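# Stand the glass jar upright on the purple patch

## Task

Get the clear glass jar standing upright on the purple patch. Getting there may mean passing an airlock. An airlock door opens only while the push plate matching its sign's colour is pressed in, and only while the other door of that same airlock is closed.

## Robot and tools

Robots: six identical i2rt Big YAM arms, arm1 to arm6. Each has six joints, a five-fingered right hand and a camera on the wrist. The room cameras are cam_1, cam_2a, cam_2b and cam_3; each wrist camera is named like arm1_cam_wrist. The arm feet are fixed, each at its own calibrated pose and facing along its own +x. The tables under the arms have their tops at z=0.800. A hand reaches about 1.07 m from the axis of joint 1.

Frame: one shared scene frame in metres, origin on the floor, +z up. The hand point sits 0.045 m in front of the palm. Its +z runs along the straight fingers, +y points out of the palm, and +x points across the palm away from the thumb. With joints 1, 5 and 6 at 0 and the hand level and pointing forward, the palm faces down and the thumb is on the left. Near joint6 = -1.3 the wrist camera is on top and its picture is upright.

move: each robot you command is a key (arm1..arm6) with its own object. Robots you leave out get nothing new but may keep pushing toward older targets. Inside a robot's object:
- "joints": absolute targets by name. Ranges in rad: joint1_rad -2.879..2.879 (turn about the foot, positive counter-clockwise seen from above); joint2_rad 0..3.141 (shoulder; positive lifts the upper arm and then swings it forward); joint3_rad 0..3.019 (elbow; 0 is folded); joint4_rad -1.692..1.57 (hand pitch; positive tips the fingers up); joint5_rad -1.57..1.57 (sideways swing; positive goes to the arm's right); joint6_rad -2.094..2.094 (roll; positive is clockwise seen from behind the hand).
- Hand settings use a -1..1 scale, where +1 is open or straight and -1 is closed: hand_little, hand_ring, hand_middle, hand_index, hand_thumb_bend, and hand_thumb_turn (-1 puts the thumb in front of the palm, opposite the fingers). hand_force_limit (-1..1) sets the fingertip load at which a closing motor stops: about 0 N at -1 up to 10 N at +1, or 15 N for the thumb. hand_speed (-0.96..1) sets finger speed; full speed is reached at +0.48 and above. These two settings only change how a motor moves; on their own they do not start a stopped motor.
- "target": one list of seven numbers, [x, y, z, qw, qx, qy, qz]. It is an absolute hand pose in the scene frame, in metres with a unit quaternion, in the same form as the printed "hand" line. The hand moves on a straight line from its current hand_target toward this pose. It can be combined only with hand_* joint keys, not arm joints.
- "speed": the top speed of that path, 0.002..0.5 m/s (default 0.25). Rotation is limited to twice that number in rad/s. It is only allowed together with "target".
- "min_time_s": 0.1..8 s, the shortest time the arm joint motions of that robot may take.
"cameras": a list of camera names, "all", or [] for none. A move with no action returns the full state and all images.

Motion behaviour: all motions in one call start at once. All hand paths in a call finish together, paced by the slowest. Each path lasts 0.5 to 10 s, and a whole action lasts at most 15 s. Hands lag behind their paths, can stray, and often end a centimetre or more off; this is worst when the arm is nearly straight. Paths do not avoid obstacles or the other arms. An unknown key makes a call invalid. A value out of range gets the call refused, and then the later motion calls in that same reply are skipped.

Results: each robot's joint_positions (which also show the two hand settings), hand and hand_target poses, joint velocities ("within noise" means still), joint torques, finger loads (<motor>_load_n, in N at the fingertip, positive when pushed open), and hand_stopped_by for little, ring, middle, index, thumb_bend and thumb_turn (moving, target, force, stalled, fault). The "move" line gives each moved robot's outcome, such as done or time_out. Other status words: off_target (came to rest away from its target, may still be pushing); time_out (the joint keeps a nearby target, and on_its_own lists joints still heading there; to relax the push, send the reported position); not_followed, "joint command not followed" or "pose unreachable" (the self and collision check held the motion back). Robots listed under "as last shown" were not commanded. Images can be slightly older than the state.

Gripping: a finger motor moves only when its target changes by at least 0.002. It stops at the target or when its load reaches hand_force_limit, and then locks. For a gentle grip, close at hand_speed -0.94 or lower. At the starting settings (force limit 0, speed -0.8) the fingers are slow. With the thumb turned in front of the palm, the hand wraps around objects about 0.035 to 0.065 m thick. A lost grip shows as loads dropping to about 0. A bracket on the little-finger side of the wrist sticks out and can catch things.

Other tools: wait {seconds: 0..10, cameras}; zoom_image {camera, region [x0,y0,x1,y1] in image pixels, at most 504 by 504, from the newest images}; show_instructions (the reference pages); finished_scene {scene: this scene's number}, which ends the scene for good. The object must stay upright on the patch without any help.

Avoid: hard pressing between two robots, including one hand closing on another's fingers, which fails the scene. Do not knock anything out of the work area, strike fixed or heavy objects, drop the object being moved or let it fall far, swing loads fast or overload fingers. Long pushing or holding an arm stretched out heats its motors; MOTOR HOT appears near 85 °C, and at 100 °C the arm goes limp for a while. Loose objects may be nudged now and then.

Each tool is called after ">>>" as name([rows], argument=value, ...), one row to a line, values as JSON.

Reference images:

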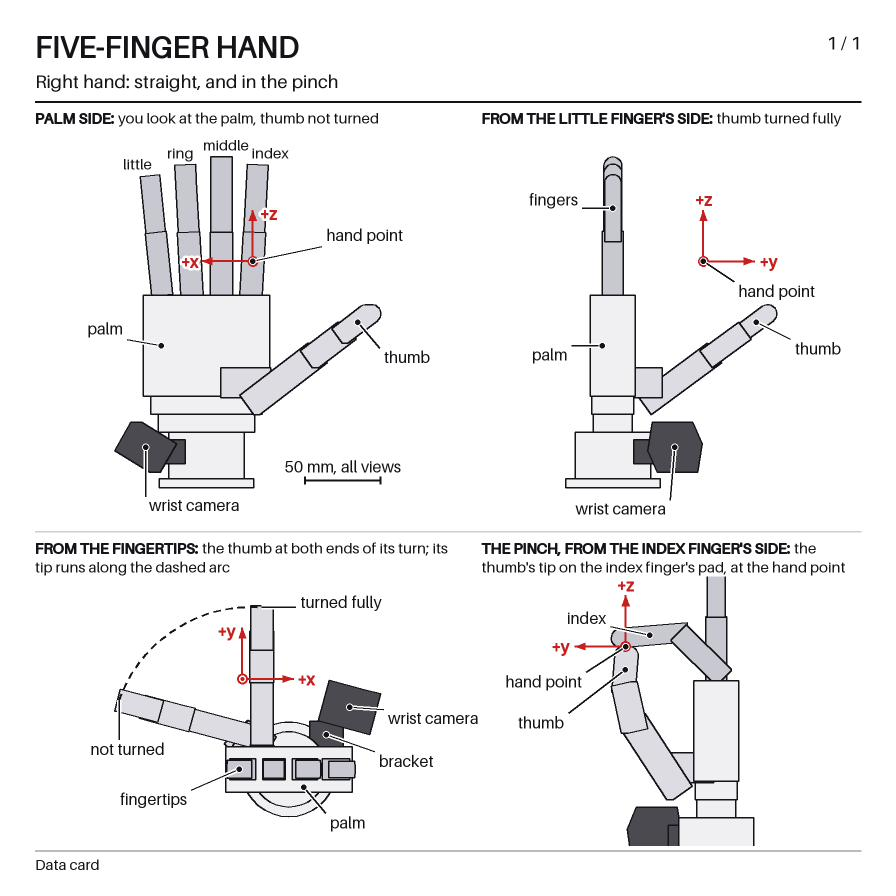

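## Session

>>> move()

Scene clock: 0.00 s.
Joint torques (N m): no reading
Heat: arm1: hottest joint2_rad 33 °C; arm2: hottest joint2_rad 32 °C; arm3: hottest joint2_rad 34 °C; arm4: hottest joint1_rad 33 °C; arm5: hottest joint1_rad 38 °C; arm6: hottest joint1_rad 34 °C.
Joint velocities: within noise
arm1.joint_positions: joint1_rad=+1.066 joint2_rad=+0.626 joint3_rad=+1.441 joint4_rad=-1.536 joint5_rad=+0.000 joint6_rad=-1.200 hand_little=+1.000 hand_ring=+1.000 hand_middle=+1.000 hand_index=+1.000 hand_thumb_turn=+1.000 hand_thumb_bend=+1.000 hand_force_limit=+0.000 hand_speed=-0.800
arm1.joint_status: not commanded
arm1.hand_stopped_by: target,target,target,target,target,target
arm1.little_load_n: 0.0
arm1.ring_load_n: 0.0
arm1.middle_load_n: 0.0
arm1.index_load_n: 0.0
arm1.thumb_bend_load_n: 0.0
arm1.thumb_turn_load_n: 0.0
arm1.hand: x=+1.0517 y=-1.9146 z=+1.2708 quat_wxyz=(-0.313, -0.279, +0.869, -0.262) (m; scene frame)
arm1.hand_target: x=+1.0521 y=-1.9137 z=+1.2787 quat_wxyz=(-0.320, -0.278, +0.865, -0.268) (m; scene frame)
arm1.hand_status: not commanded
arm2.joint_positions: joint1_rad=-1.049 joint2_rad=+0.604 joint3_rad=+1.319 joint4_rad=-1.536 joint5_rad=+0.000 joint6_rad=-1.200 hand_little=+1.000 hand_ring=+1.000 hand_middle=+1.000 hand_index=+1.000 hand_thumb_turn=+1.000 hand_thumb_bend=+1.000 hand_force_limit=+0.000 hand_speed=-0.800
arm2.joint_status: not commanded
arm2.hand_stopped_by: target,target,target,target,target,target
arm2.little_load_n: 0.0
arm2.ring_load_n: -0.5
arm2.middle_load_n: 0.0
arm2.index_load_n: 0.0
arm2.thumb_bend_load_n: 0.0
arm2.thumb_turn_load_n: 0.0
arm2.hand: x=+1.1442 y=+0.2802 z=+1.2763 quat_wxyz=(+0.351, -0.604, -0.707, -0.115) (m; scene frame)
arm2.hand_target: x=+1.1443 y=+0.2802 z=+1.2846 quat_wxyz=(+0.360, -0.601, -0.703, -0.118) (m; scene frame)
arm2.hand_status: not commanded
arm3.joint_positions: joint1_rad=-0.285 joint2_rad=+0.631 joint3_rad=+1.408 joint4_rad=-1.536 joint5_rad=+0.000 joint6_rad=-1.200 hand_little=+1.000 hand_ring=+1.000 hand_middle=+1.000 hand_index=+1.000 hand_thumb_turn=+1.000 hand_thumb_bend=+1.000 hand_force_limit=+0.000 hand_speed=-0.800
arm3.joint_status: not commanded
arm3.hand_stopped_by: target,target,target,target,target,target
arm3.little_load_n: 0.0
arm3.ring_load_n: 0.0
arm3.middle_load_n: 0.0
arm3.index_load_n: 0.0
arm3.thumb_bend_load_n: 0.0
arm3.thumb_turn_load_n: 0.0
arm3.hand: x=+0.0933 y=+0.1018 z=+1.2668 quat_wxyz=(-0.297, +0.816, +0.421, +0.261) (m; scene frame)
arm3.hand_target: x=+0.0933 y=+0.1018 z=+1.2765 quat_wxyz=(-0.306, +0.812, +0.419, +0.268) (m; scene frame)
arm3.hand_status: not commanded
arm4.joint_positions: joint1_rad=-0.606 joint2_rad=+0.602 joint3_rad=+1.322 joint4_rad=-1.536 joint5_rad=+0.000 joint6_rad=-1.200 hand_little=+1.000 hand_ring=+1.000 hand_middle=+1.000 hand_index=+1.000 hand_thumb_turn=+1.000 hand_thumb_bend=+1.000 hand_force_limit=+0.000 hand_speed=-0.800
arm4.joint_status: not commanded
arm4.hand_stopped_by: target,target,target,target,target,target
arm4.little_load_n: 0.5
arm4.ring_load_n: 0.0
arm4.middle_load_n: 0.0
arm4.index_load_n: 0.0
arm4.thumb_bend_load_n: 0.0
arm4.thumb_turn_load_n: 0.0
arm4.hand: x=-0.1141 y=-2.0616 z=+1.2522 quat_wxyz=(+0.286, +0.283, -0.887, +0.227) (m; scene frame)
arm4.hand_target: x=-0.1145 y=-2.0622 z=+1.2628 quat_wxyz=(+0.295, +0.282, -0.882, +0.235) (m; scene frame)
arm4.hand_status: not commanded
arm5.joint_positions: joint1_rad=-1.083 joint2_rad=+0.614 joint3_rad=+1.399 joint4_rad=-1.536 joint5_rad=+0.000 joint6_rad=-1.200 hand_little=+1.000 hand_ring=+1.000 hand_middle=+1.000 hand_index=+1.000 hand_thumb_turn=+1.000 hand_thumb_bend=+1.000 hand_force_limit=+0.000 hand_speed=-0.800
arm5.joint_status: not commanded
arm5.hand_stopped_by: target,target,target,target,target,target
arm5.little_load_n: 0.0
arm5.ring_load_n: 0.0
arm5.middle_load_n: 0.0
arm5.index_load_n: 0.0
arm5.thumb_bend_load_n: 0.0
arm5.thumb_turn_load_n: 0.0
arm5.hand: x=-1.1106 y=-0.0952 z=+1.3214 quat_wxyz=(+0.125, +0.719, -0.570, +0.378) (m; scene frame)
arm5.hand_target: x=-1.1105 y=-0.0952 z=+1.3328 quat_wxyz=(+0.128, +0.714, -0.567, +0.391) (m; scene frame)
arm5.hand_status: not commanded
arm6.joint_positions: joint1_rad=-0.498 joint2_rad=+0.587 joint3_rad=+1.397 joint4_rad=-1.536 joint5_rad=+0.000 joint6_rad=-1.200 hand_little=+1.000 hand_ring=+1.000 hand_middle=+1.000 hand_index=+1.000 hand_thumb_turn=+1.000 hand_thumb_bend=+1.000 hand_force_limit=+0.000 hand_speed=-0.800
arm6.joint_status: not commanded
arm6.hand_stopped_by: target,target,target,target,target,target
arm6.little_load_n: 0.0
arm6.ring_load_n: 0.0
arm6.middle_load_n: 0.0
arm6.index_load_n: 0.0
arm6.thumb_bend_load_n: 0.0
arm6.thumb_turn_load_n: 0.0
arm6.hand: x=-1.0869 y=+1.5301 z=+1.3109 quat_wxyz=(+0.037, +0.817, -0.403, +0.410) (m; scene frame)
arm6.hand_target: x=-1.0877 y=+1.5306 z=+1.3192 quat_wxyz=(+0.037, +0.813, -0.401, +0.420) (m; scene frame)
arm6.hand_status: not commanded
pictures: arm1_cam_wrist, arm2_cam_wrist, arm3_cam_wrist, arm4_cam_wrist, arm5_cam_wrist, arm6_cam_wrist, cam_1, cam_2a, cam_2b, cam_3

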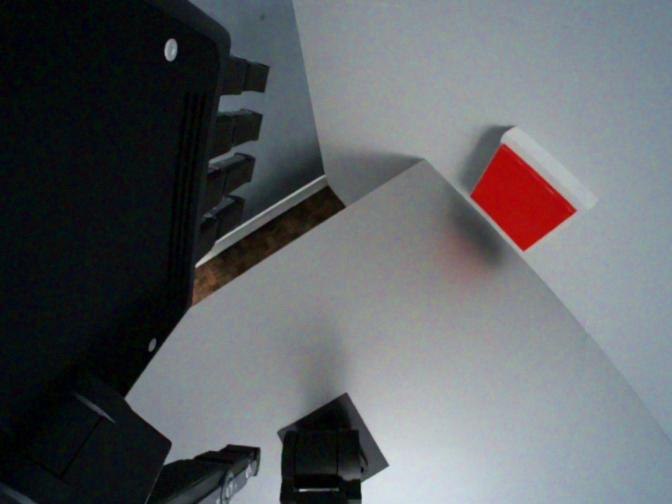

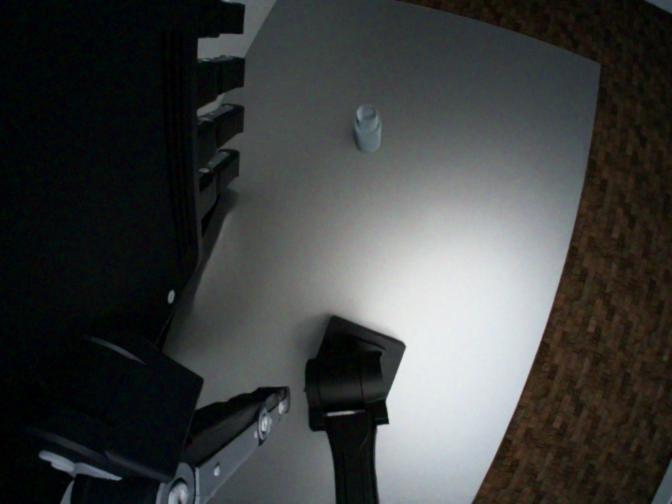

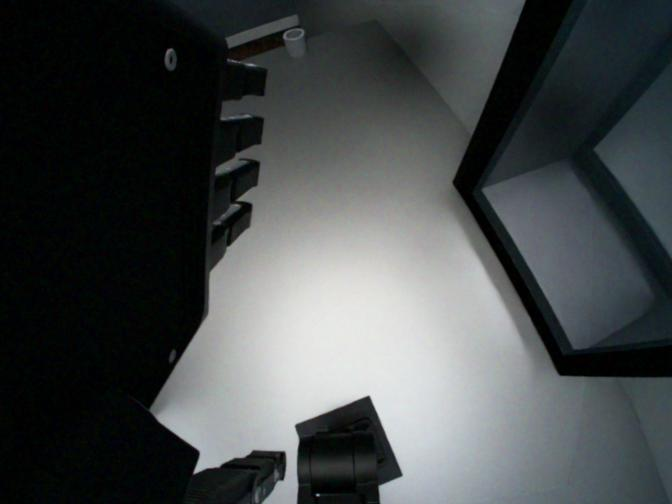

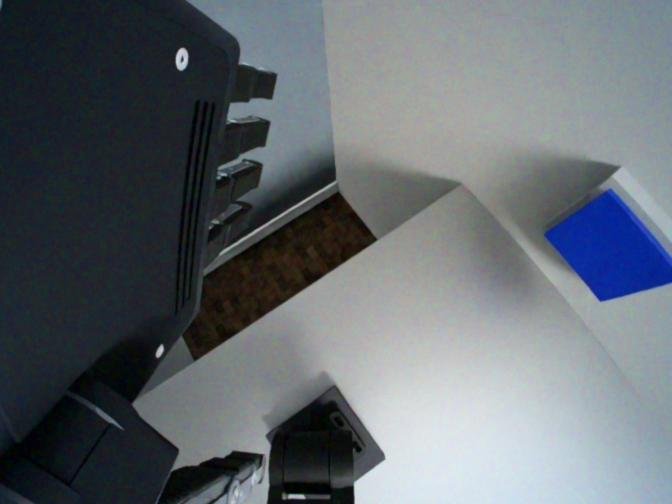

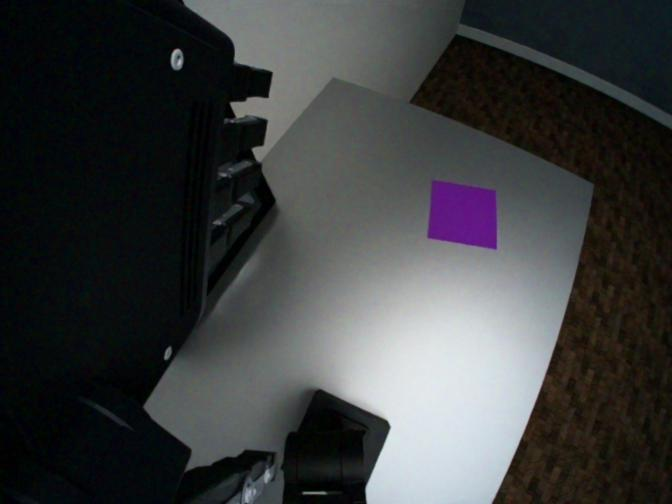

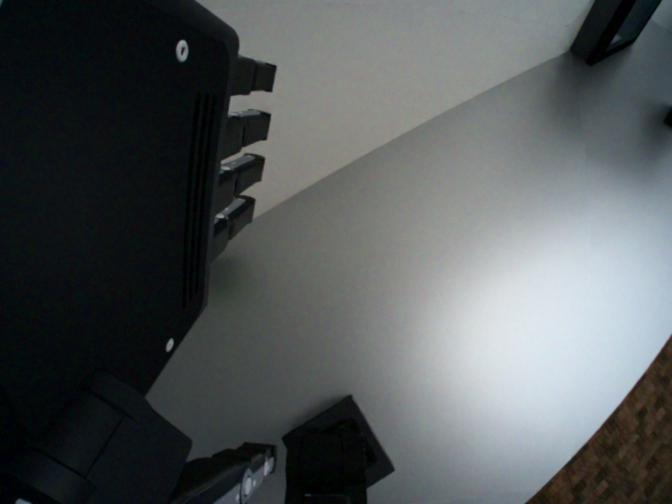

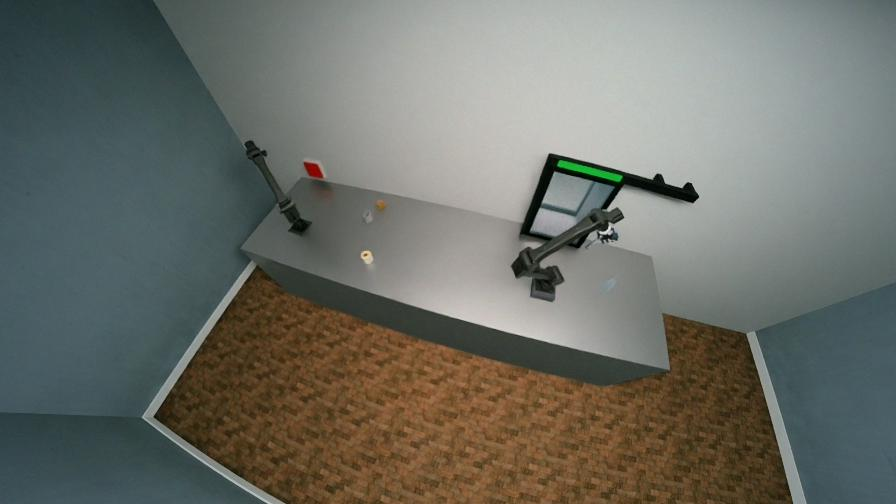

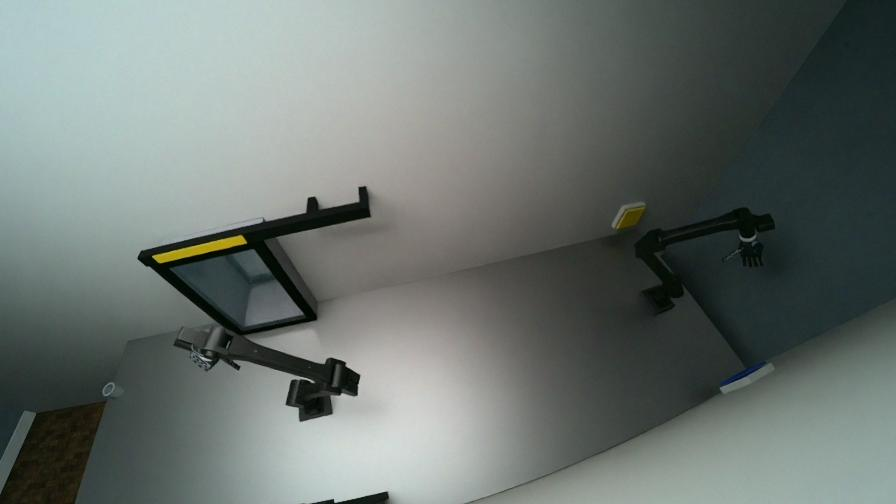

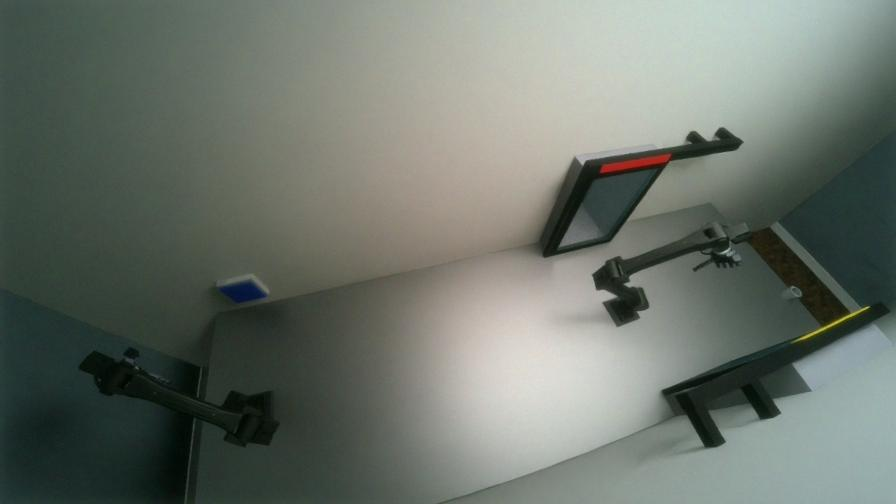

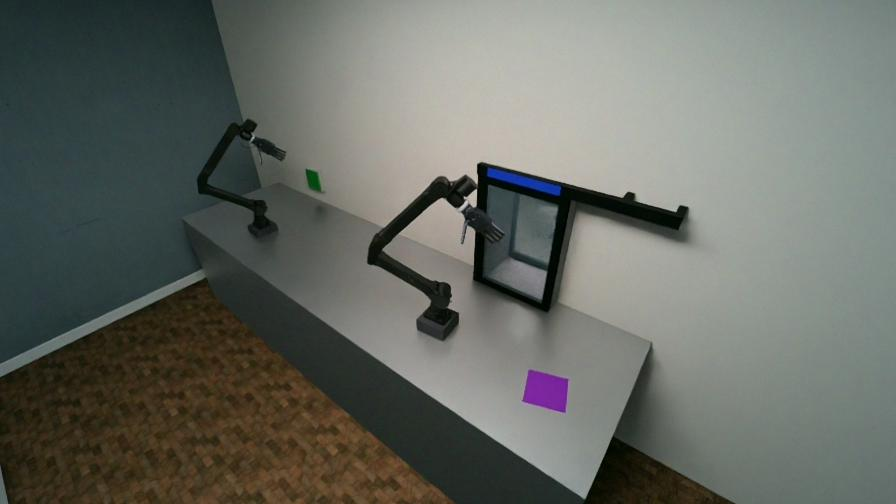

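>>> zoom_image(camera="arm2_cam_wrist", region=[300, 60, 440, 200])

>>> zoom_image(camera="cam_1", region=[460, 130, 720, 390])

>>> zoom_image(camera="cam_2a", region=[60, 160, 400, 500])

>>> zoom_image(camera="cam_2b", region=[520, 100, 896, 476])

>>> zoom_image(camera="cam_3", region=[400, 120, 720, 440])

Scaled by 3.600 from the camera's 672x504 image, which has a finer 960x720 frame.

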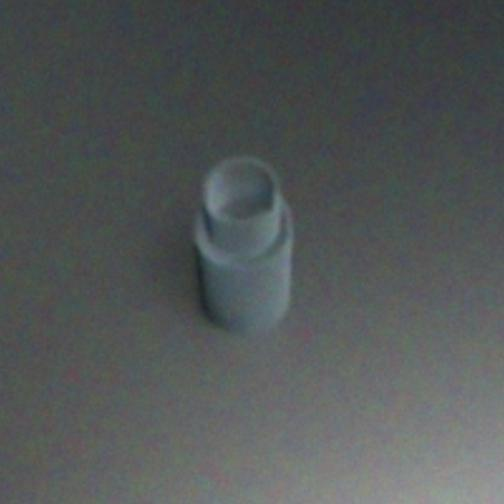

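Scaled by 1.938 from the camera's 896x504 image, which has a finer 1280x720 frame.

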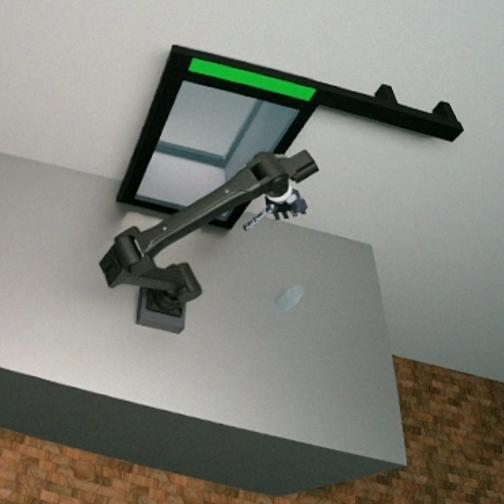

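Scaled by 1.482 from the camera's 896x504 image, which has a finer 1280x720 frame.

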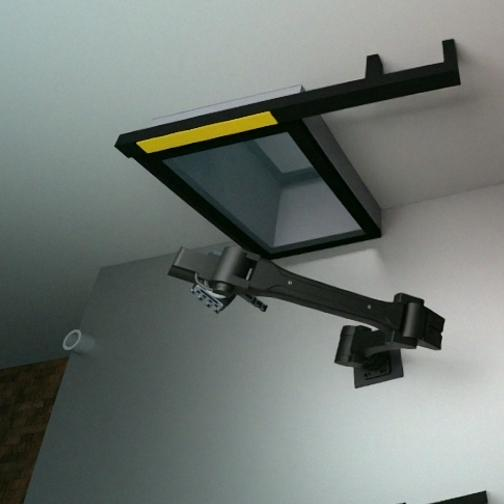

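Scaled by 1.340 from the camera's 896x504 image, which has a finer 1280x720 frame.

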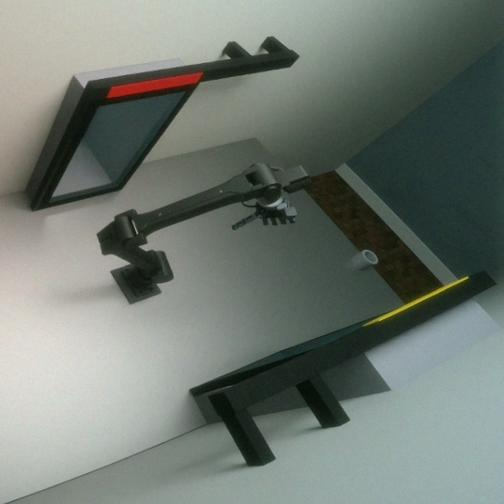

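Scaled by 1.575 from the camera's 896x504 image, which has a finer 1280x720 frame.

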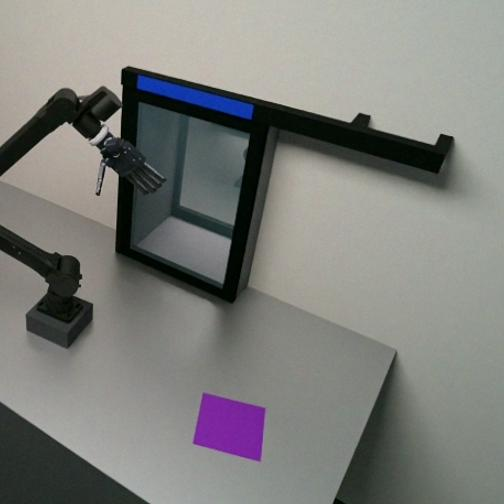

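>>> move(arm2={"target": [1.068, 0.536, 1.03, 0.566, -0.4236, -0.566, -0.4236], "speed": 0.2, "joints": {"hand_thumb_turn": -1}}, cameras=["arm2_cam_wrist", "cam_1"])

>>> zoom_image(camera="cam_1", region=[460, 130, 720, 390])

Scene clock: 21.20 s.
Joint torques (N m): arm1=[0.73 2.9 8.1 1.88 -0.03 -0.03] | arm2=[-0.67 -3.96 7.04 2.7 0.03 -0.15] | arm3=[2.43 2.78 8.06 1.83 -0.16 -0.02] | arm4=[0.79 0.26 9.03 1.66 0.04 0.03] | arm5=[1.26 2.78 8.54 1.24 -0.06 0.03] | arm6=[0.03 2.49 10.41 1.8 0.08 -0.07]
Heat: arm1: hottest joint3_rad 34 °C; arm2: hottest joint3_rad 34 °C; arm3: hottest joint2_rad 34 °C; arm4: hottest joint1_rad 33 °C; arm5: hottest joint1_rad 38 °C; arm6: hottest joint1_rad 34 °C.
move: arm2 done
Joint velocities: within noise
arm1, arm3, arm4, arm5, arm6: as last shown
arm2.joint_positions: joint1_rad=-1.066 joint2_rad=+1.229 joint3_rad=+0.319 joint4_rad=+0.904 joint5_rad=+0.222 joint6_rad=-1.572 hand_little=+1.000 hand_ring=+1.000 hand_middle=+1.000 hand_index=+1.000 hand_thumb_turn=-1.000 hand_thumb_bend=+1.000 hand_force_limit=+0.000 hand_speed=-0.800
arm2.joint_status: all done
arm2.hand_stopped_by: target,target,target,target,target,target
arm2.little_load_n: 0.0
arm2.ring_load_n: 0.0
arm2.middle_load_n: 0.0
arm2.index_load_n: 0.0
arm2.thumb_bend_load_n: 0.0
arm2.thumb_turn_load_n: 0.0
arm2.hand: x=+1.0644 y=+0.5355 z=+1.0320 quat_wxyz=(+0.569, -0.425, -0.566, -0.417) (m; scene frame)
arm2.hand_target: x=+1.0681 y=+0.5359 z=+1.0300 quat_wxyz=(+0.566, -0.424, -0.566, -0.424) (m; scene frame)
arm2.hand_status: done (0.004 m and 0.8 deg from the pose sent, 0.363 m and 50.8 deg at the start)
arm4.little_load_n: 0.0
arm6.thumb_bend_load_n: -0.5
pictures: arm2_cam_wrist, cam_1
camera_calibration:
arm2_cam_wrist: T_world_to_cam=[[0.947721, 0.252924, 0.194562, -1.34477], [0.301729, -0.511861, -0.804337, 0.771293], [-0.103847, 0.820992, -0.561416, 0.368592], [0, 0, 0, 1]] pos_world=[1.08003, 0.432309, 1.08895]

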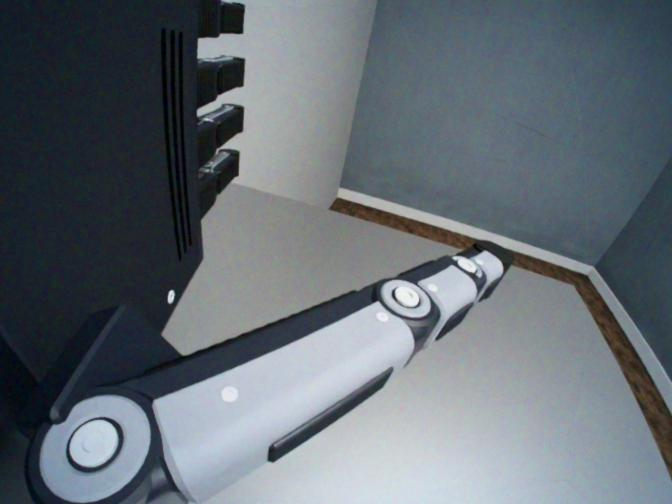

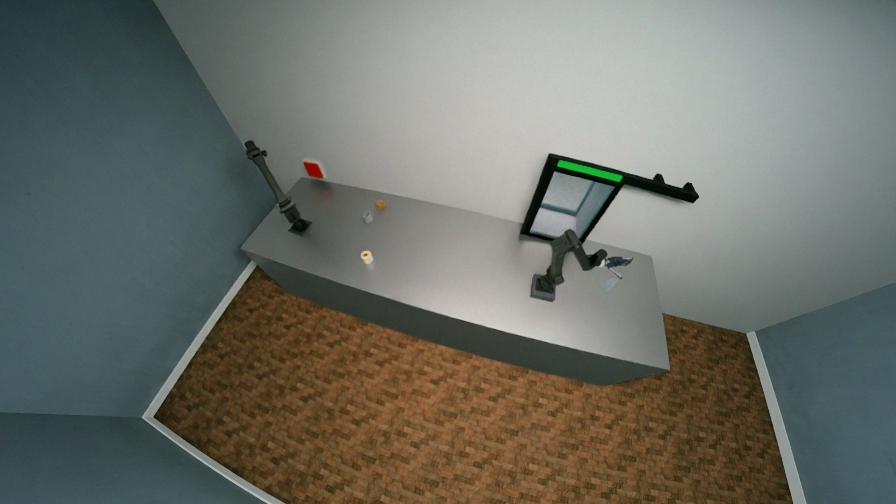

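Scaled by 1.938 from the camera's 896x504 image, which has a finer 1280x720 frame.

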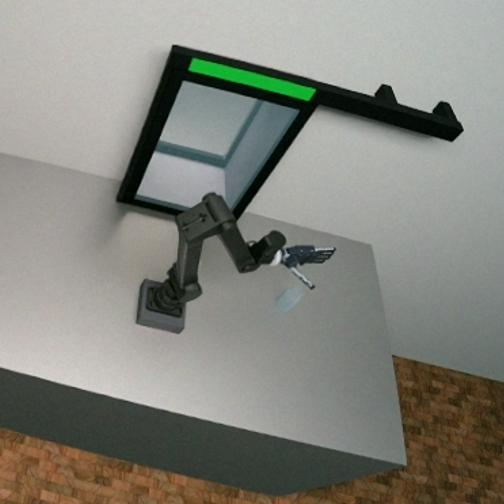

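>>> zoom_image(camera="cam_1", region=[570, 240, 650, 300])

Scaled by 6.300 from the camera's 896x504 image, which has a finer 1280x720 frame.

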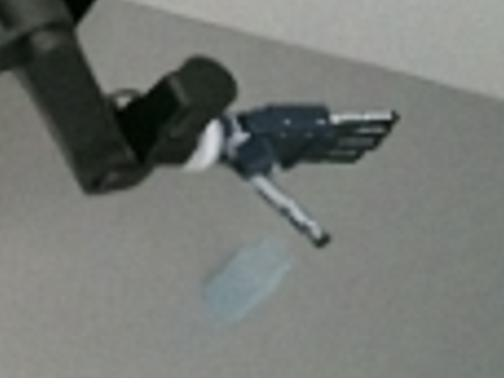

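>>> move(arm2={"joints": {"hand_thumb_turn": 1, "hand_speed": 0.5}}, cameras=["arm2_cam_wrist"])

Scene clock: 25.53 s.
Joint torques (N m): arm1=[0.73 2.84 8.09 1.89 -0.04 -0.03] | arm2=[-0.15 -4.01 7.09 2.78 0.04 -0.18] | arm3=[2.37 2.78 8.06 1.84 -0.16 -0.02] | arm4=[0.73 0.38 8.96 1.66 0.05 0.03] | arm5=[1.32 2.78 8.57 1.32 -0.07 0.05] | arm6=[-0.15 2.61 10.56 1.73 0.05 -0.08]
Heat: arm1: hottest joint3_rad 35 °C; arm2: hottest joint3_rad 34 °C; arm3: hottest joint2_rad 34 °C; arm4: hottest joint1_rad 33 °C; arm5: hottest joint1_rad 38 °C; arm6: hottest joint3_rad 35 °C.
move: arm2 done
Joint velocities: within noise
arm1, arm3, arm4, arm5, arm6: as last shown
arm2.joint_positions: joint1_rad=-1.066 joint2_rad=+1.229 joint3_rad=+0.319 joint4_rad=+0.904 joint5_rad=+0.222 joint6_rad=-1.572 hand_little=+1.000 hand_ring=+1.000 hand_middle=+1.000 hand_index=+1.000 hand_thumb_turn=+1.000 hand_thumb_bend=+1.000 hand_force_limit=+0.000 hand_speed=+0.500
arm2.joint_status: all done
arm2.hand_stopped_by: target,target,target,target,target,target
arm2.little_load_n: 0.5
arm2.ring_load_n: 0.0
arm2.middle_load_n: 0.0
arm2.index_load_n: 0.0
arm2.thumb_bend_load_n: 0.0
arm2.thumb_turn_load_n: 0.0
arm2.hand: x=+1.0644 y=+0.5355 z=+1.0320 quat_wxyz=(+0.569, -0.425, -0.566, -0.417) (m; scene frame)
arm2.hand_target: x=+1.0681 y=+0.5359 z=+1.0300 quat_wxyz=(+0.566, -0.424, -0.566, -0.424) (m; scene frame)
arm2.hand_status: not commanded
arm6.thumb_bend_load_n: 0.0
pictures: arm2_cam_wrist
camera_calibration:
arm2_cam_wrist: T_world_to_cam=[[0.947721, 0.252924, 0.194562, -1.34477], [0.301729, -0.511861, -0.804337, 0.771293], [-0.103847, 0.820992, -0.561416, 0.368592], [0, 0, 0, 1]] pos_world=[1.08003, 0.432309, 1.08895]

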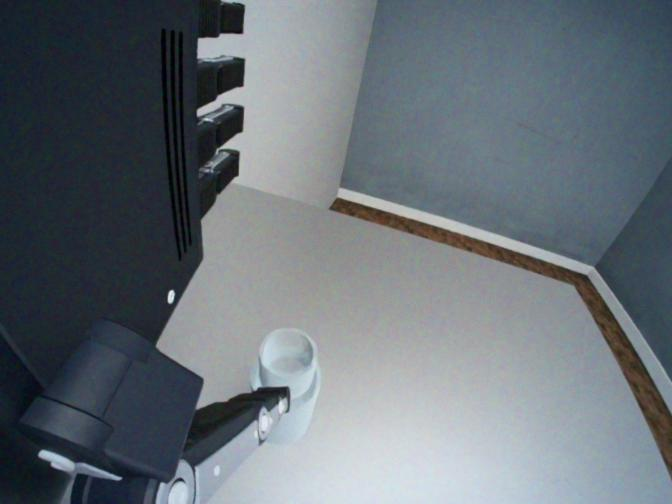

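>>> move(arm2={"joints": {"hand_thumb_turn": -1}})

>>> move(arm2={"target": [1.0675, 0.541, 0.843, 0.566, -0.4236, -0.566, -0.4236], "speed": 0.15}, cameras=["arm2_cam_wrist", "cam_1"])

>>> zoom_image(camera="cam_1", region=[570, 240, 650, 300])

Scene clock: 28.83 s.
Joint torques (N m): arm1=[0.73 2.84 8.12 1.87 -0.03 -0.04] | arm2=[-0.62 -3.66 6.91 2.82 0.02 -0.16] | arm3=[2.32 2.78 8.08 1.84 -0.16 -0.02] | arm4=[0.97 0.38 9.02 1.65 0.05 0.03] | arm5=[1.44 2.84 8.53 1.24 -0.07 0.03] | arm6=[0.03 2.2 10.54 1.66 0.07 -0.07]
Heat: arm1: hottest joint3_rad 35 °C; arm2: hottest joint3_rad 34 °C; arm3: hottest joint2_rad 34 °C; arm4: hottest joint3_rad 34 °C; arm5: hottest joint1_rad 38 °C; arm6: hottest joint3_rad 35 °C.
move: arm2 done
Joint velocities: within noise
arm1, arm3, arm4, arm5, arm6: as last shown
arm2.joint_positions: joint1_rad=-1.066 joint2_rad=+1.229 joint3_rad=+0.319 joint4_rad=+0.904 joint5_rad=+0.222 joint6_rad=-1.572 hand_little=+1.000 hand_ring=+1.000 hand_middle=+1.000 hand_index=+1.000 hand_thumb_turn=-1.000 hand_thumb_bend=+1.000 hand_force_limit=+0.000 hand_speed=+0.500
arm2.joint_status: all done
arm2.hand_stopped_by: target,target,target,target,target,target
arm2.little_load_n: 0.0
arm2.ring_load_n: 0.5
arm2.middle_load_n: 0.0
arm2.index_load_n: 0.0
arm2.thumb_bend_load_n: 0.0
arm2.thumb_turn_load_n: 0.5
arm2.hand: x=+1.0644 y=+0.5355 z=+1.0321 quat_wxyz=(+0.569, -0.425, -0.566, -0.418) (m; scene frame)
arm2.hand_target: x=+1.0681 y=+0.5359 z=+1.0300 quat_wxyz=(+0.566, -0.424, -0.566, -0.424) (m; scene frame)
arm2.hand_status: not commanded
pictures: none

Scene clock: 30.70 s.
Joint torques (N m): arm1=[0.85 2.84 8.12 1.89 -0.03 -0.03] | arm2=[-0.44 -8.29 1.68 2.86 0.08 0.09] | arm3=[2.43 2.78 8.08 1.84 -0.16 -0.02] | arm4=[1.03 0.15 9.01 1.65 0.05 0.03] | arm5=[1.26 2.9 8.54 1.25 -0.07 0.04] | arm6=[-0.38 2.26 10.4 1.59 0.08 -0.06]
Heat: arm1: hottest joint3_rad 35 °C; arm2: hottest joint3_rad 33 °C; arm3: hottest joint2_rad 34 °C; arm4: hottest joint3_rad 34 °C; arm5: hottest joint1_rad 38 °C; arm6: hottest joint3_rad 35 °C.
move: arm2 off_target
Joint velocities: within noise
arm1, arm3, arm4, arm5, arm6: as last shown
arm2.joint_positions: joint1_rad=-1.076 joint2_rad=+2.052 joint3_rad=+0.338 joint4_rad=+1.565 joint5_rad=+0.230 joint6_rad=-1.557 hand_little=+1.000 hand_ring=+1.000 hand_middle=+1.000 hand_index=+1.000 hand_thumb_turn=-1.000 hand_thumb_bend=+1.000 hand_force_limit=+0.000 hand_speed=+0.500
arm2.joint_status: not commanded
arm2.hand_stopped_by: target,target,target,target,target,target
arm2.little_load_n: 0.0
arm2.ring_load_n: 0.0
arm2.middle_load_n: 0.0
arm2.index_load_n: 0.0
arm2.thumb_bend_load_n: 0.0
arm2.thumb_turn_load_n: 0.5
arm2.hand: x=+1.0660 y=+0.5379 z=+0.8438 quat_wxyz=(+0.521, -0.454, -0.604, -0.396) (m; scene frame)
arm2.hand_target: x=+1.0674 y=+0.5413 z=+0.8435 quat_wxyz=(+0.527, -0.459, -0.595, -0.398) (m; scene frame)
arm2.hand_status: off_target (0.004 m and 8.2 deg from the pose sent, 0.189 m and 0.8 deg at the start; a joint's target at an end of its range on 29 of 56 steps)
pictures: arm2_cam_wrist, cam_1
camera_calibration:
arm2_cam_wrist: T_world_to_cam=[[0.940247, 0.264135, 0.214868, -1.32543], [0.335838, -0.615434, -0.713059, 0.562916], [-0.0561067, 0.742612, -0.667367, 0.341732], [0, 0, 0, 1]] pos_world=[1.07636, 0.442755, 0.914245]

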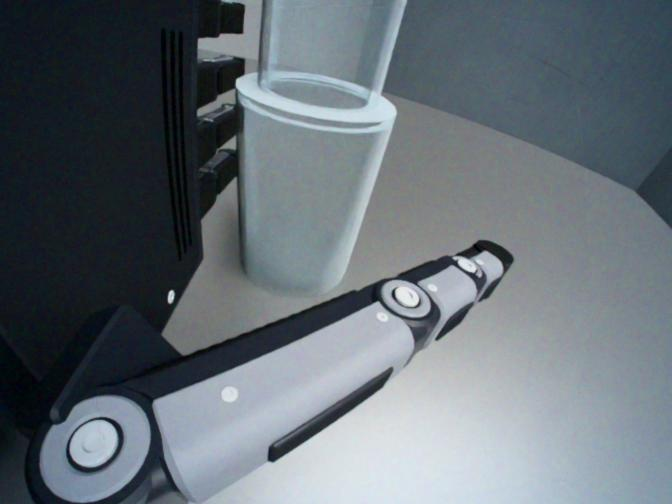

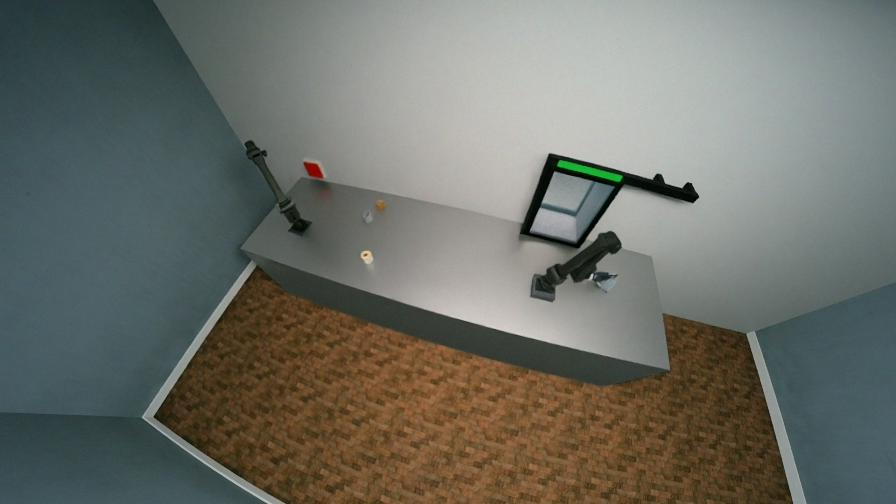

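Scaled by 6.300 from the camera's 896x504 image, which has a finer 1280x720 frame.

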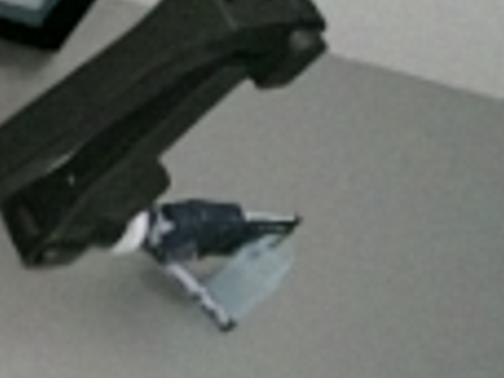

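>>> move(arm2={"joints": {"hand_thumb_bend": 0.4, "hand_little": 0.6, "hand_ring": 0.6, "hand_middle": 0.6, "hand_index": 0.6, "hand_speed": -0.85, "hand_force_limit": -0.5}}, cameras=["arm2_cam_wrist"])

Scene clock: 35.50 s.
Joint torques (N m): arm1=[0.79 2.78 8.1 1.88 -0.03 -0.03] | arm2=[0.03 -7.65 1.65 2.71 0.05 0.08] | arm3=[2.37 2.84 8.08 1.85 -0.16 -0.02] | arm4=[0.85 0.26 8.96 1.69 0.06 0.03] | arm5=[1.2 2.78 8.57 1.26 -0.07 0.03] | arm6=[-0.56 2.32 10.44 1.74 0.08 -0.07]
Heat: arm1: hottest joint3_rad 35 °C; arm2: hottest joint3_rad 33 °C; arm3: hottest joint2_rad 34 °C; arm4: hottest joint3_rad 35 °C; arm5: hottest joint1_rad 38 °C; arm6: hottest joint3_rad 35 °C.
move: arm2 done
Joint velocities: within noise
arm1, arm3, arm4, arm5, arm6: as last shown
arm2.joint_positions: joint1_rad=-1.076 joint2_rad=+2.052 joint3_rad=+0.338 joint4_rad=+1.565 joint5_rad=+0.230 joint6_rad=-1.555 hand_little=+0.600 hand_ring=+0.600 hand_middle=+0.600 hand_index=+0.600 hand_thumb_turn=-1.000 hand_thumb_bend=+0.400 hand_force_limit=-0.500 hand_speed=-0.850
arm2.joint_status: all done
arm2.hand_stopped_by: target,target,target,target,target,target
arm2.little_load_n: 0.0
arm2.ring_load_n: 0.0
arm2.middle_load_n: 0.0
arm2.index_load_n: 0.5
arm2.thumb_bend_load_n: 0.0
arm2.thumb_turn_load_n: 0.0
arm2.hand: x=+1.0660 y=+0.5379 z=+0.8437 quat_wxyz=(+0.521, -0.455, -0.604, -0.396) (m; scene frame)
arm2.hand_target: x=+1.0674 y=+0.5413 z=+0.8435 quat_wxyz=(+0.527, -0.459, -0.595, -0.397) (m; scene frame)
arm2.hand_status: not commanded
arm4.thumb_bend_load_n: 0.5
arm6.middle_load_n: -0.5
pictures: arm2_cam_wrist
camera_calibration:
arm2_cam_wrist: T_world_to_cam=[[0.940784, 0.263639, 0.213121, -1.32426], [0.334216, -0.615967, -0.713361, 0.56507], [-0.0567942, 0.742347, -0.667605, 0.342747], [0, 0, 0, 1]] pos_world=[1.07646, 0.442756, 0.914147]

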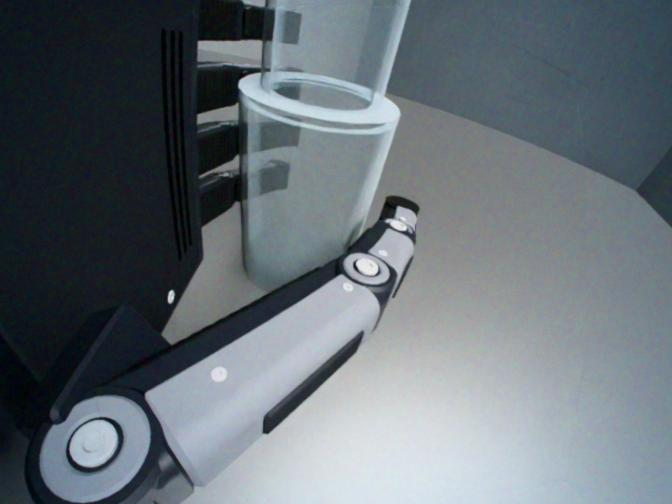

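>>> move(arm2={"joints": {"hand_thumb_bend": -0.6, "hand_little": -0.6, "hand_ring": -0.6, "hand_middle": -0.6, "hand_index": -0.6, "hand_speed": -0.92, "hand_force_limit": -0.3}}, cameras=["arm2_cam_wrist"])

Scene clock: 41.23 s.
Joint torques (N m): arm1=[0.85 2.78 8.1 1.88 -0.04 -0.04] | arm2=[-0.26 -8.64 1.66 2.81 0.02 0.07] | arm3=[2.37 2.84 8.08 1.85 -0.16 -0.02] | arm4=[0.79 0.21 9.02 1.7 0.04 0.02] | arm5=[1.38 2.78 8.54 1.26 -0.06 0.04] | arm6=[0.26 2.43 10.45 1.63 0.06 -0.08]
Heat: arm1: hottest joint3_rad 36 °C; arm2: hottest joint3_rad 33 °C; arm3: hottest joint2_rad 33 °C; arm4: hottest joint3_rad 35 °C; arm5: hottest joint1_rad 38 °C; arm6: hottest joint3_rad 36 °C.
move: arm2 off_target
Joint velocities: within noise
arm1, arm3, arm4, arm5, arm6: as last shown
arm2.joint_positions: joint1_rad=-1.076 joint2_rad=+2.052 joint3_rad=+0.338 joint4_rad=+1.566 joint5_rad=+0.230 joint6_rad=-1.552 hand_little=+0.160 hand_ring=+0.385 hand_middle=+0.437 hand_index=+0.490 hand_thumb_turn=-1.000 hand_thumb_bend=+0.336 hand_force_limit=-0.300 hand_speed=-0.920
arm2.joint_status: hand_little off_target (ended at +0.160, target -0.600); hand_ring off_target (ended at +0.385, target -0.600); hand_middle off_target (ended at +0.437, target -0.600); hand_index off_target (ended at +0.490, target -0.600); hand_thumb_bend off_target (ended at +0.336, target -0.600); the others done
arm2.hand_stopped_by: force,force,force,force,force,target
arm2.little_load_n: 3.5
arm2.ring_load_n: 2.0
arm2.middle_load_n: 2.0
arm2.index_load_n: 1.5
arm2.thumb_bend_load_n: 9.0
arm2.thumb_turn_load_n: 3.5
arm2.hand: x=+1.0659 y=+0.5379 z=+0.8438 quat_wxyz=(+0.522, -0.455, -0.603, -0.396) (m; scene frame)
arm2.hand_target: x=+1.0674 y=+0.5413 z=+0.8435 quat_wxyz=(+0.527, -0.459, -0.595, -0.397) (m; scene frame)
arm2.hand_status: not commanded
arm4.thumb_bend_load_n: 0.0
arm5.middle_load_n: 0.5
arm6.middle_load_n: 0.0
pictures: arm2_cam_wrist
camera_calibration:
arm2_cam_wrist: T_world_to_cam=[[0.941681, 0.263095, 0.209805, -1.32208], [0.331315, -0.615785, -0.71487, 0.569527], [-0.0588843, 0.742691, -0.66704, 0.344401], [0, 0, 0, 1]] pos_world=[1.07656, 0.442755, 0.914245]

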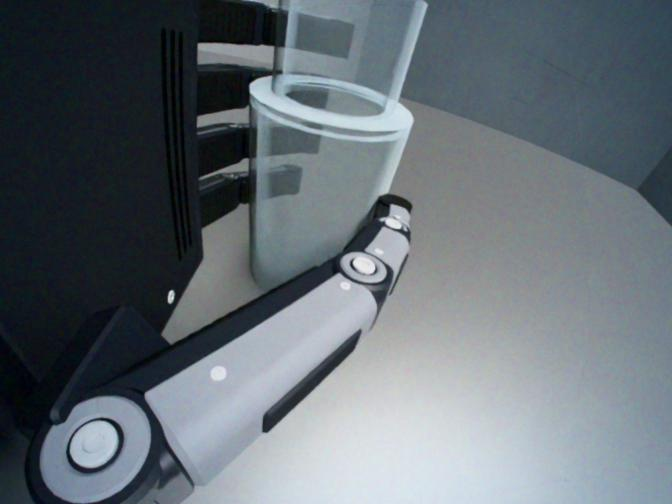

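>>> move(arm2={"target": [1.0675, 0.541, 0.90, 0.566, -0.4236, -0.566, -0.4236], "speed": 0.1}, arm6={"target": [-0.93, 1.62, 1.0, 0, 0.7071, 0, 0.7071], "speed": 0.25, "joints": {"hand_little": -1, "hand_ring": -1, "hand_middle": -1, "hand_index": -1, "hand_speed": 0.3, "hand_force_limit": 0.5}}, cameras=["arm2_cam_wrist", "arm6_cam_wrist", "cam_3"])

Scene clock: 49.37 s.
Joint torques (N m): arm1=[0.79 2.78 8.1 1.88 -0.03 -0.03] | arm2=[-0.32 -9.93 1.4 2.84 -0.1 -0.25] | arm3=[2.32 2.84 8.06 1.88 -0.17 -0.02] | arm4=[0.91 0.32 9.02 1.65 0.04 0.03] | arm5=[1.2 2.84 8.53 1.24 -0.06 0.03] | arm6=[0.21 2.9 12.67 1.09 0.21 -0.03]
Heat: arm1: hottest joint3_rad 36 °C; arm2: hottest joint3_rad 33 °C; arm3: hottest joint2_rad 33 °C; arm4: hottest joint3_rad 36 °C; arm5: hottest joint1_rad 37 °C; arm6: hottest joint3_rad 36 °C.
move: arm2 off_target; arm6 not_followed
Joint velocities: within noise
arm1, arm3, arm4, arm5: as last shown
arm2.joint_positions: joint1_rad=-1.076 joint2_rad=+1.936 joint3_rad=+0.306 joint4_rad=+1.566 joint5_rad=+0.217 joint6_rad=-1.556 hand_little=+0.160 hand_ring=+0.385 hand_middle=+0.437 hand_index=+0.490 hand_thumb_turn=-1.000 hand_thumb_bend=+0.336 hand_force_limit=-0.300 hand_speed=-0.920
arm2.joint_status: not commanded
arm2.hand_stopped_by: force,force,force,force,force,target
arm2.little_load_n: 2.5
arm2.ring_load_n: 1.5
arm2.middle_load_n: 2.5
arm2.index_load_n: 2.0
arm2.thumb_bend_load_n: 8.5
arm2.thumb_turn_load_n: 4.5
arm2.hand: x=+1.0642 y=+0.5383 z=+0.8867 quat_wxyz=(+0.553, -0.440, -0.580, -0.406) (m; scene frame)
arm2.hand_target: x=+1.0674 y=+0.5411 z=+0.9001 quat_wxyz=(+0.559, -0.431, -0.572, -0.419) (m; scene frame)
arm2.hand_status: off_target (0.014 m and 3.5 deg from the pose sent, 0.056 m and 8.1 deg at the start; a joint's target at an end of its range on 90 of 92 steps)
arm5.middle_load_n: 0.0
arm6.joint_positions: joint1_rad=+0.496 joint2_rad=+0.010 joint3_rad=+0.017 joint4_rad=-0.165 joint5_rad=+0.537 joint6_rad=-1.469 hand_little=-1.000 hand_ring=-1.000 hand_middle=-1.000 hand_index=-1.000 hand_thumb_turn=+1.000 hand_thumb_bend=+1.000 hand_force_limit=+0.500 hand_speed=+0.300
arm6.joint_status: all done
arm6.hand_stopped_by: target,target,target,target,target,target
arm6.little_load_n: 0.0
arm6.ring_load_n: 0.0
arm6.middle_load_n: 0.0
arm6.index_load_n: 0.0
arm6.thumb_bend_load_n: 0.0
arm6.thumb_turn_load_n: 0.0
arm6.on_its_own: joint1_rad is held at +0.496, not at its first target -0.498; joint2_rad is held at +0.010, not at its first target +0.586; joint3_rad is held at +0.025, not at its first target +1.415; joint4_rad is held at -0.179, not at its first target -1.533; joint5_rad is held at +0.540, not at its first target +0.000; joint6_rad is held at -1.459, not at its first target -1.200
arm6.hand: x=-0.9407 y=+1.6239 z=+0.9886 quat_wxyz=(+0.025, +0.751, -0.042, +0.658) (m; scene frame)
arm6.hand_target: x=-0.9414 y=+1.6236 z=+0.9900 quat_wxyz=(+0.024, +0.752, -0.046, +0.657) (m; scene frame)
arm6.hand_status: not_followed (0.016 m and 9.4 deg from the pose sent, 0.360 m and 59.5 deg at the start; a joint's target at an end of its range on 49 of 92 steps)
pictures: arm2_cam_wrist, arm6_cam_wrist, cam_3
pose unreachable (arm6 arm): on one or more control steps of this call this arm could not follow its commanded pose, so it was not sent that pose on those steps. On the call's last step it was still not sent that pose. It may still have moved: this result reports where it is.
cause: moving toward the commanded pose would bring two parts of the arm too close to each other.
camera_calibration:
arm2_cam_wrist: T_world_to_cam=[[0.94657, 0.258782, 0.192451, -1.31711], [0.308983, -0.556777, -0.771057, 0.642845], [-0.0923832, 0.789323, -0.606988, 0.329854], [0, 0, 0, 1]] pos_world=[1.07858, 0.438406, 0.949367]
arm6_cam_wrist: T_world_to_cam=[[-0.0303687, -0.967755, 0.250057, 1.30026], [-0.578071, -0.187086, -0.79425, 0.554769], [0.815421, -0.168671, -0.553749, 1.70401], [0, 0, 0, 1]] pos_world=[-1.0293, 1.64954, 1.05908]

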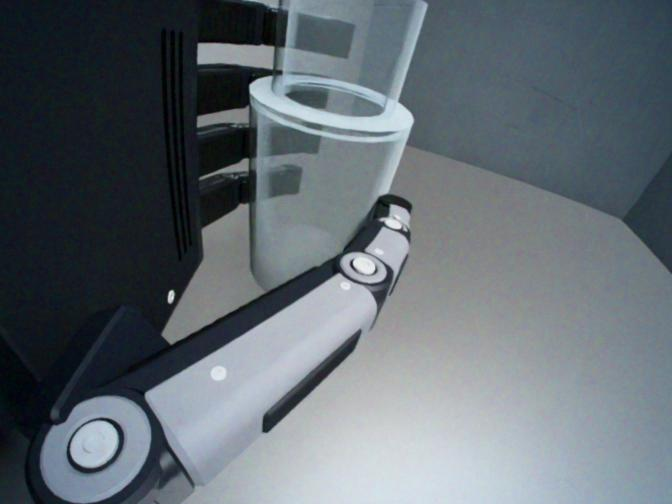

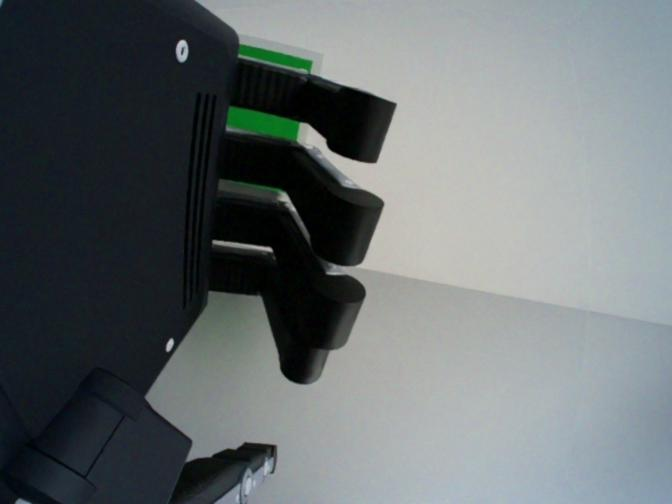

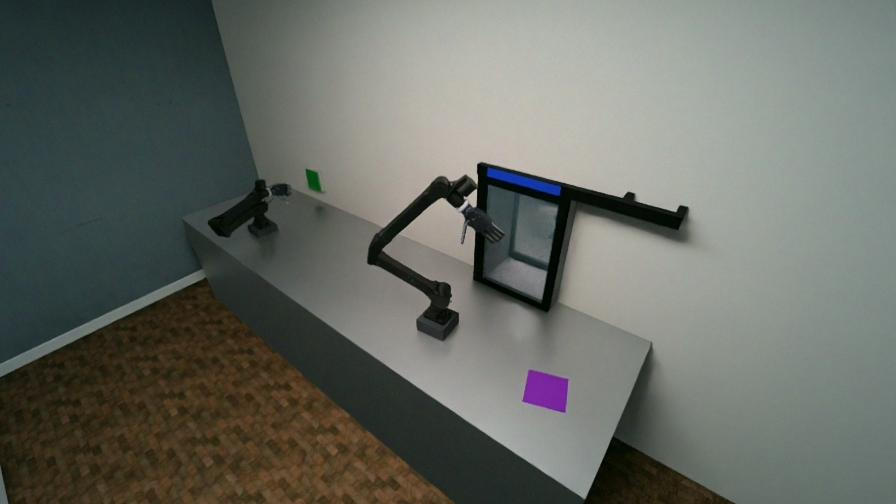

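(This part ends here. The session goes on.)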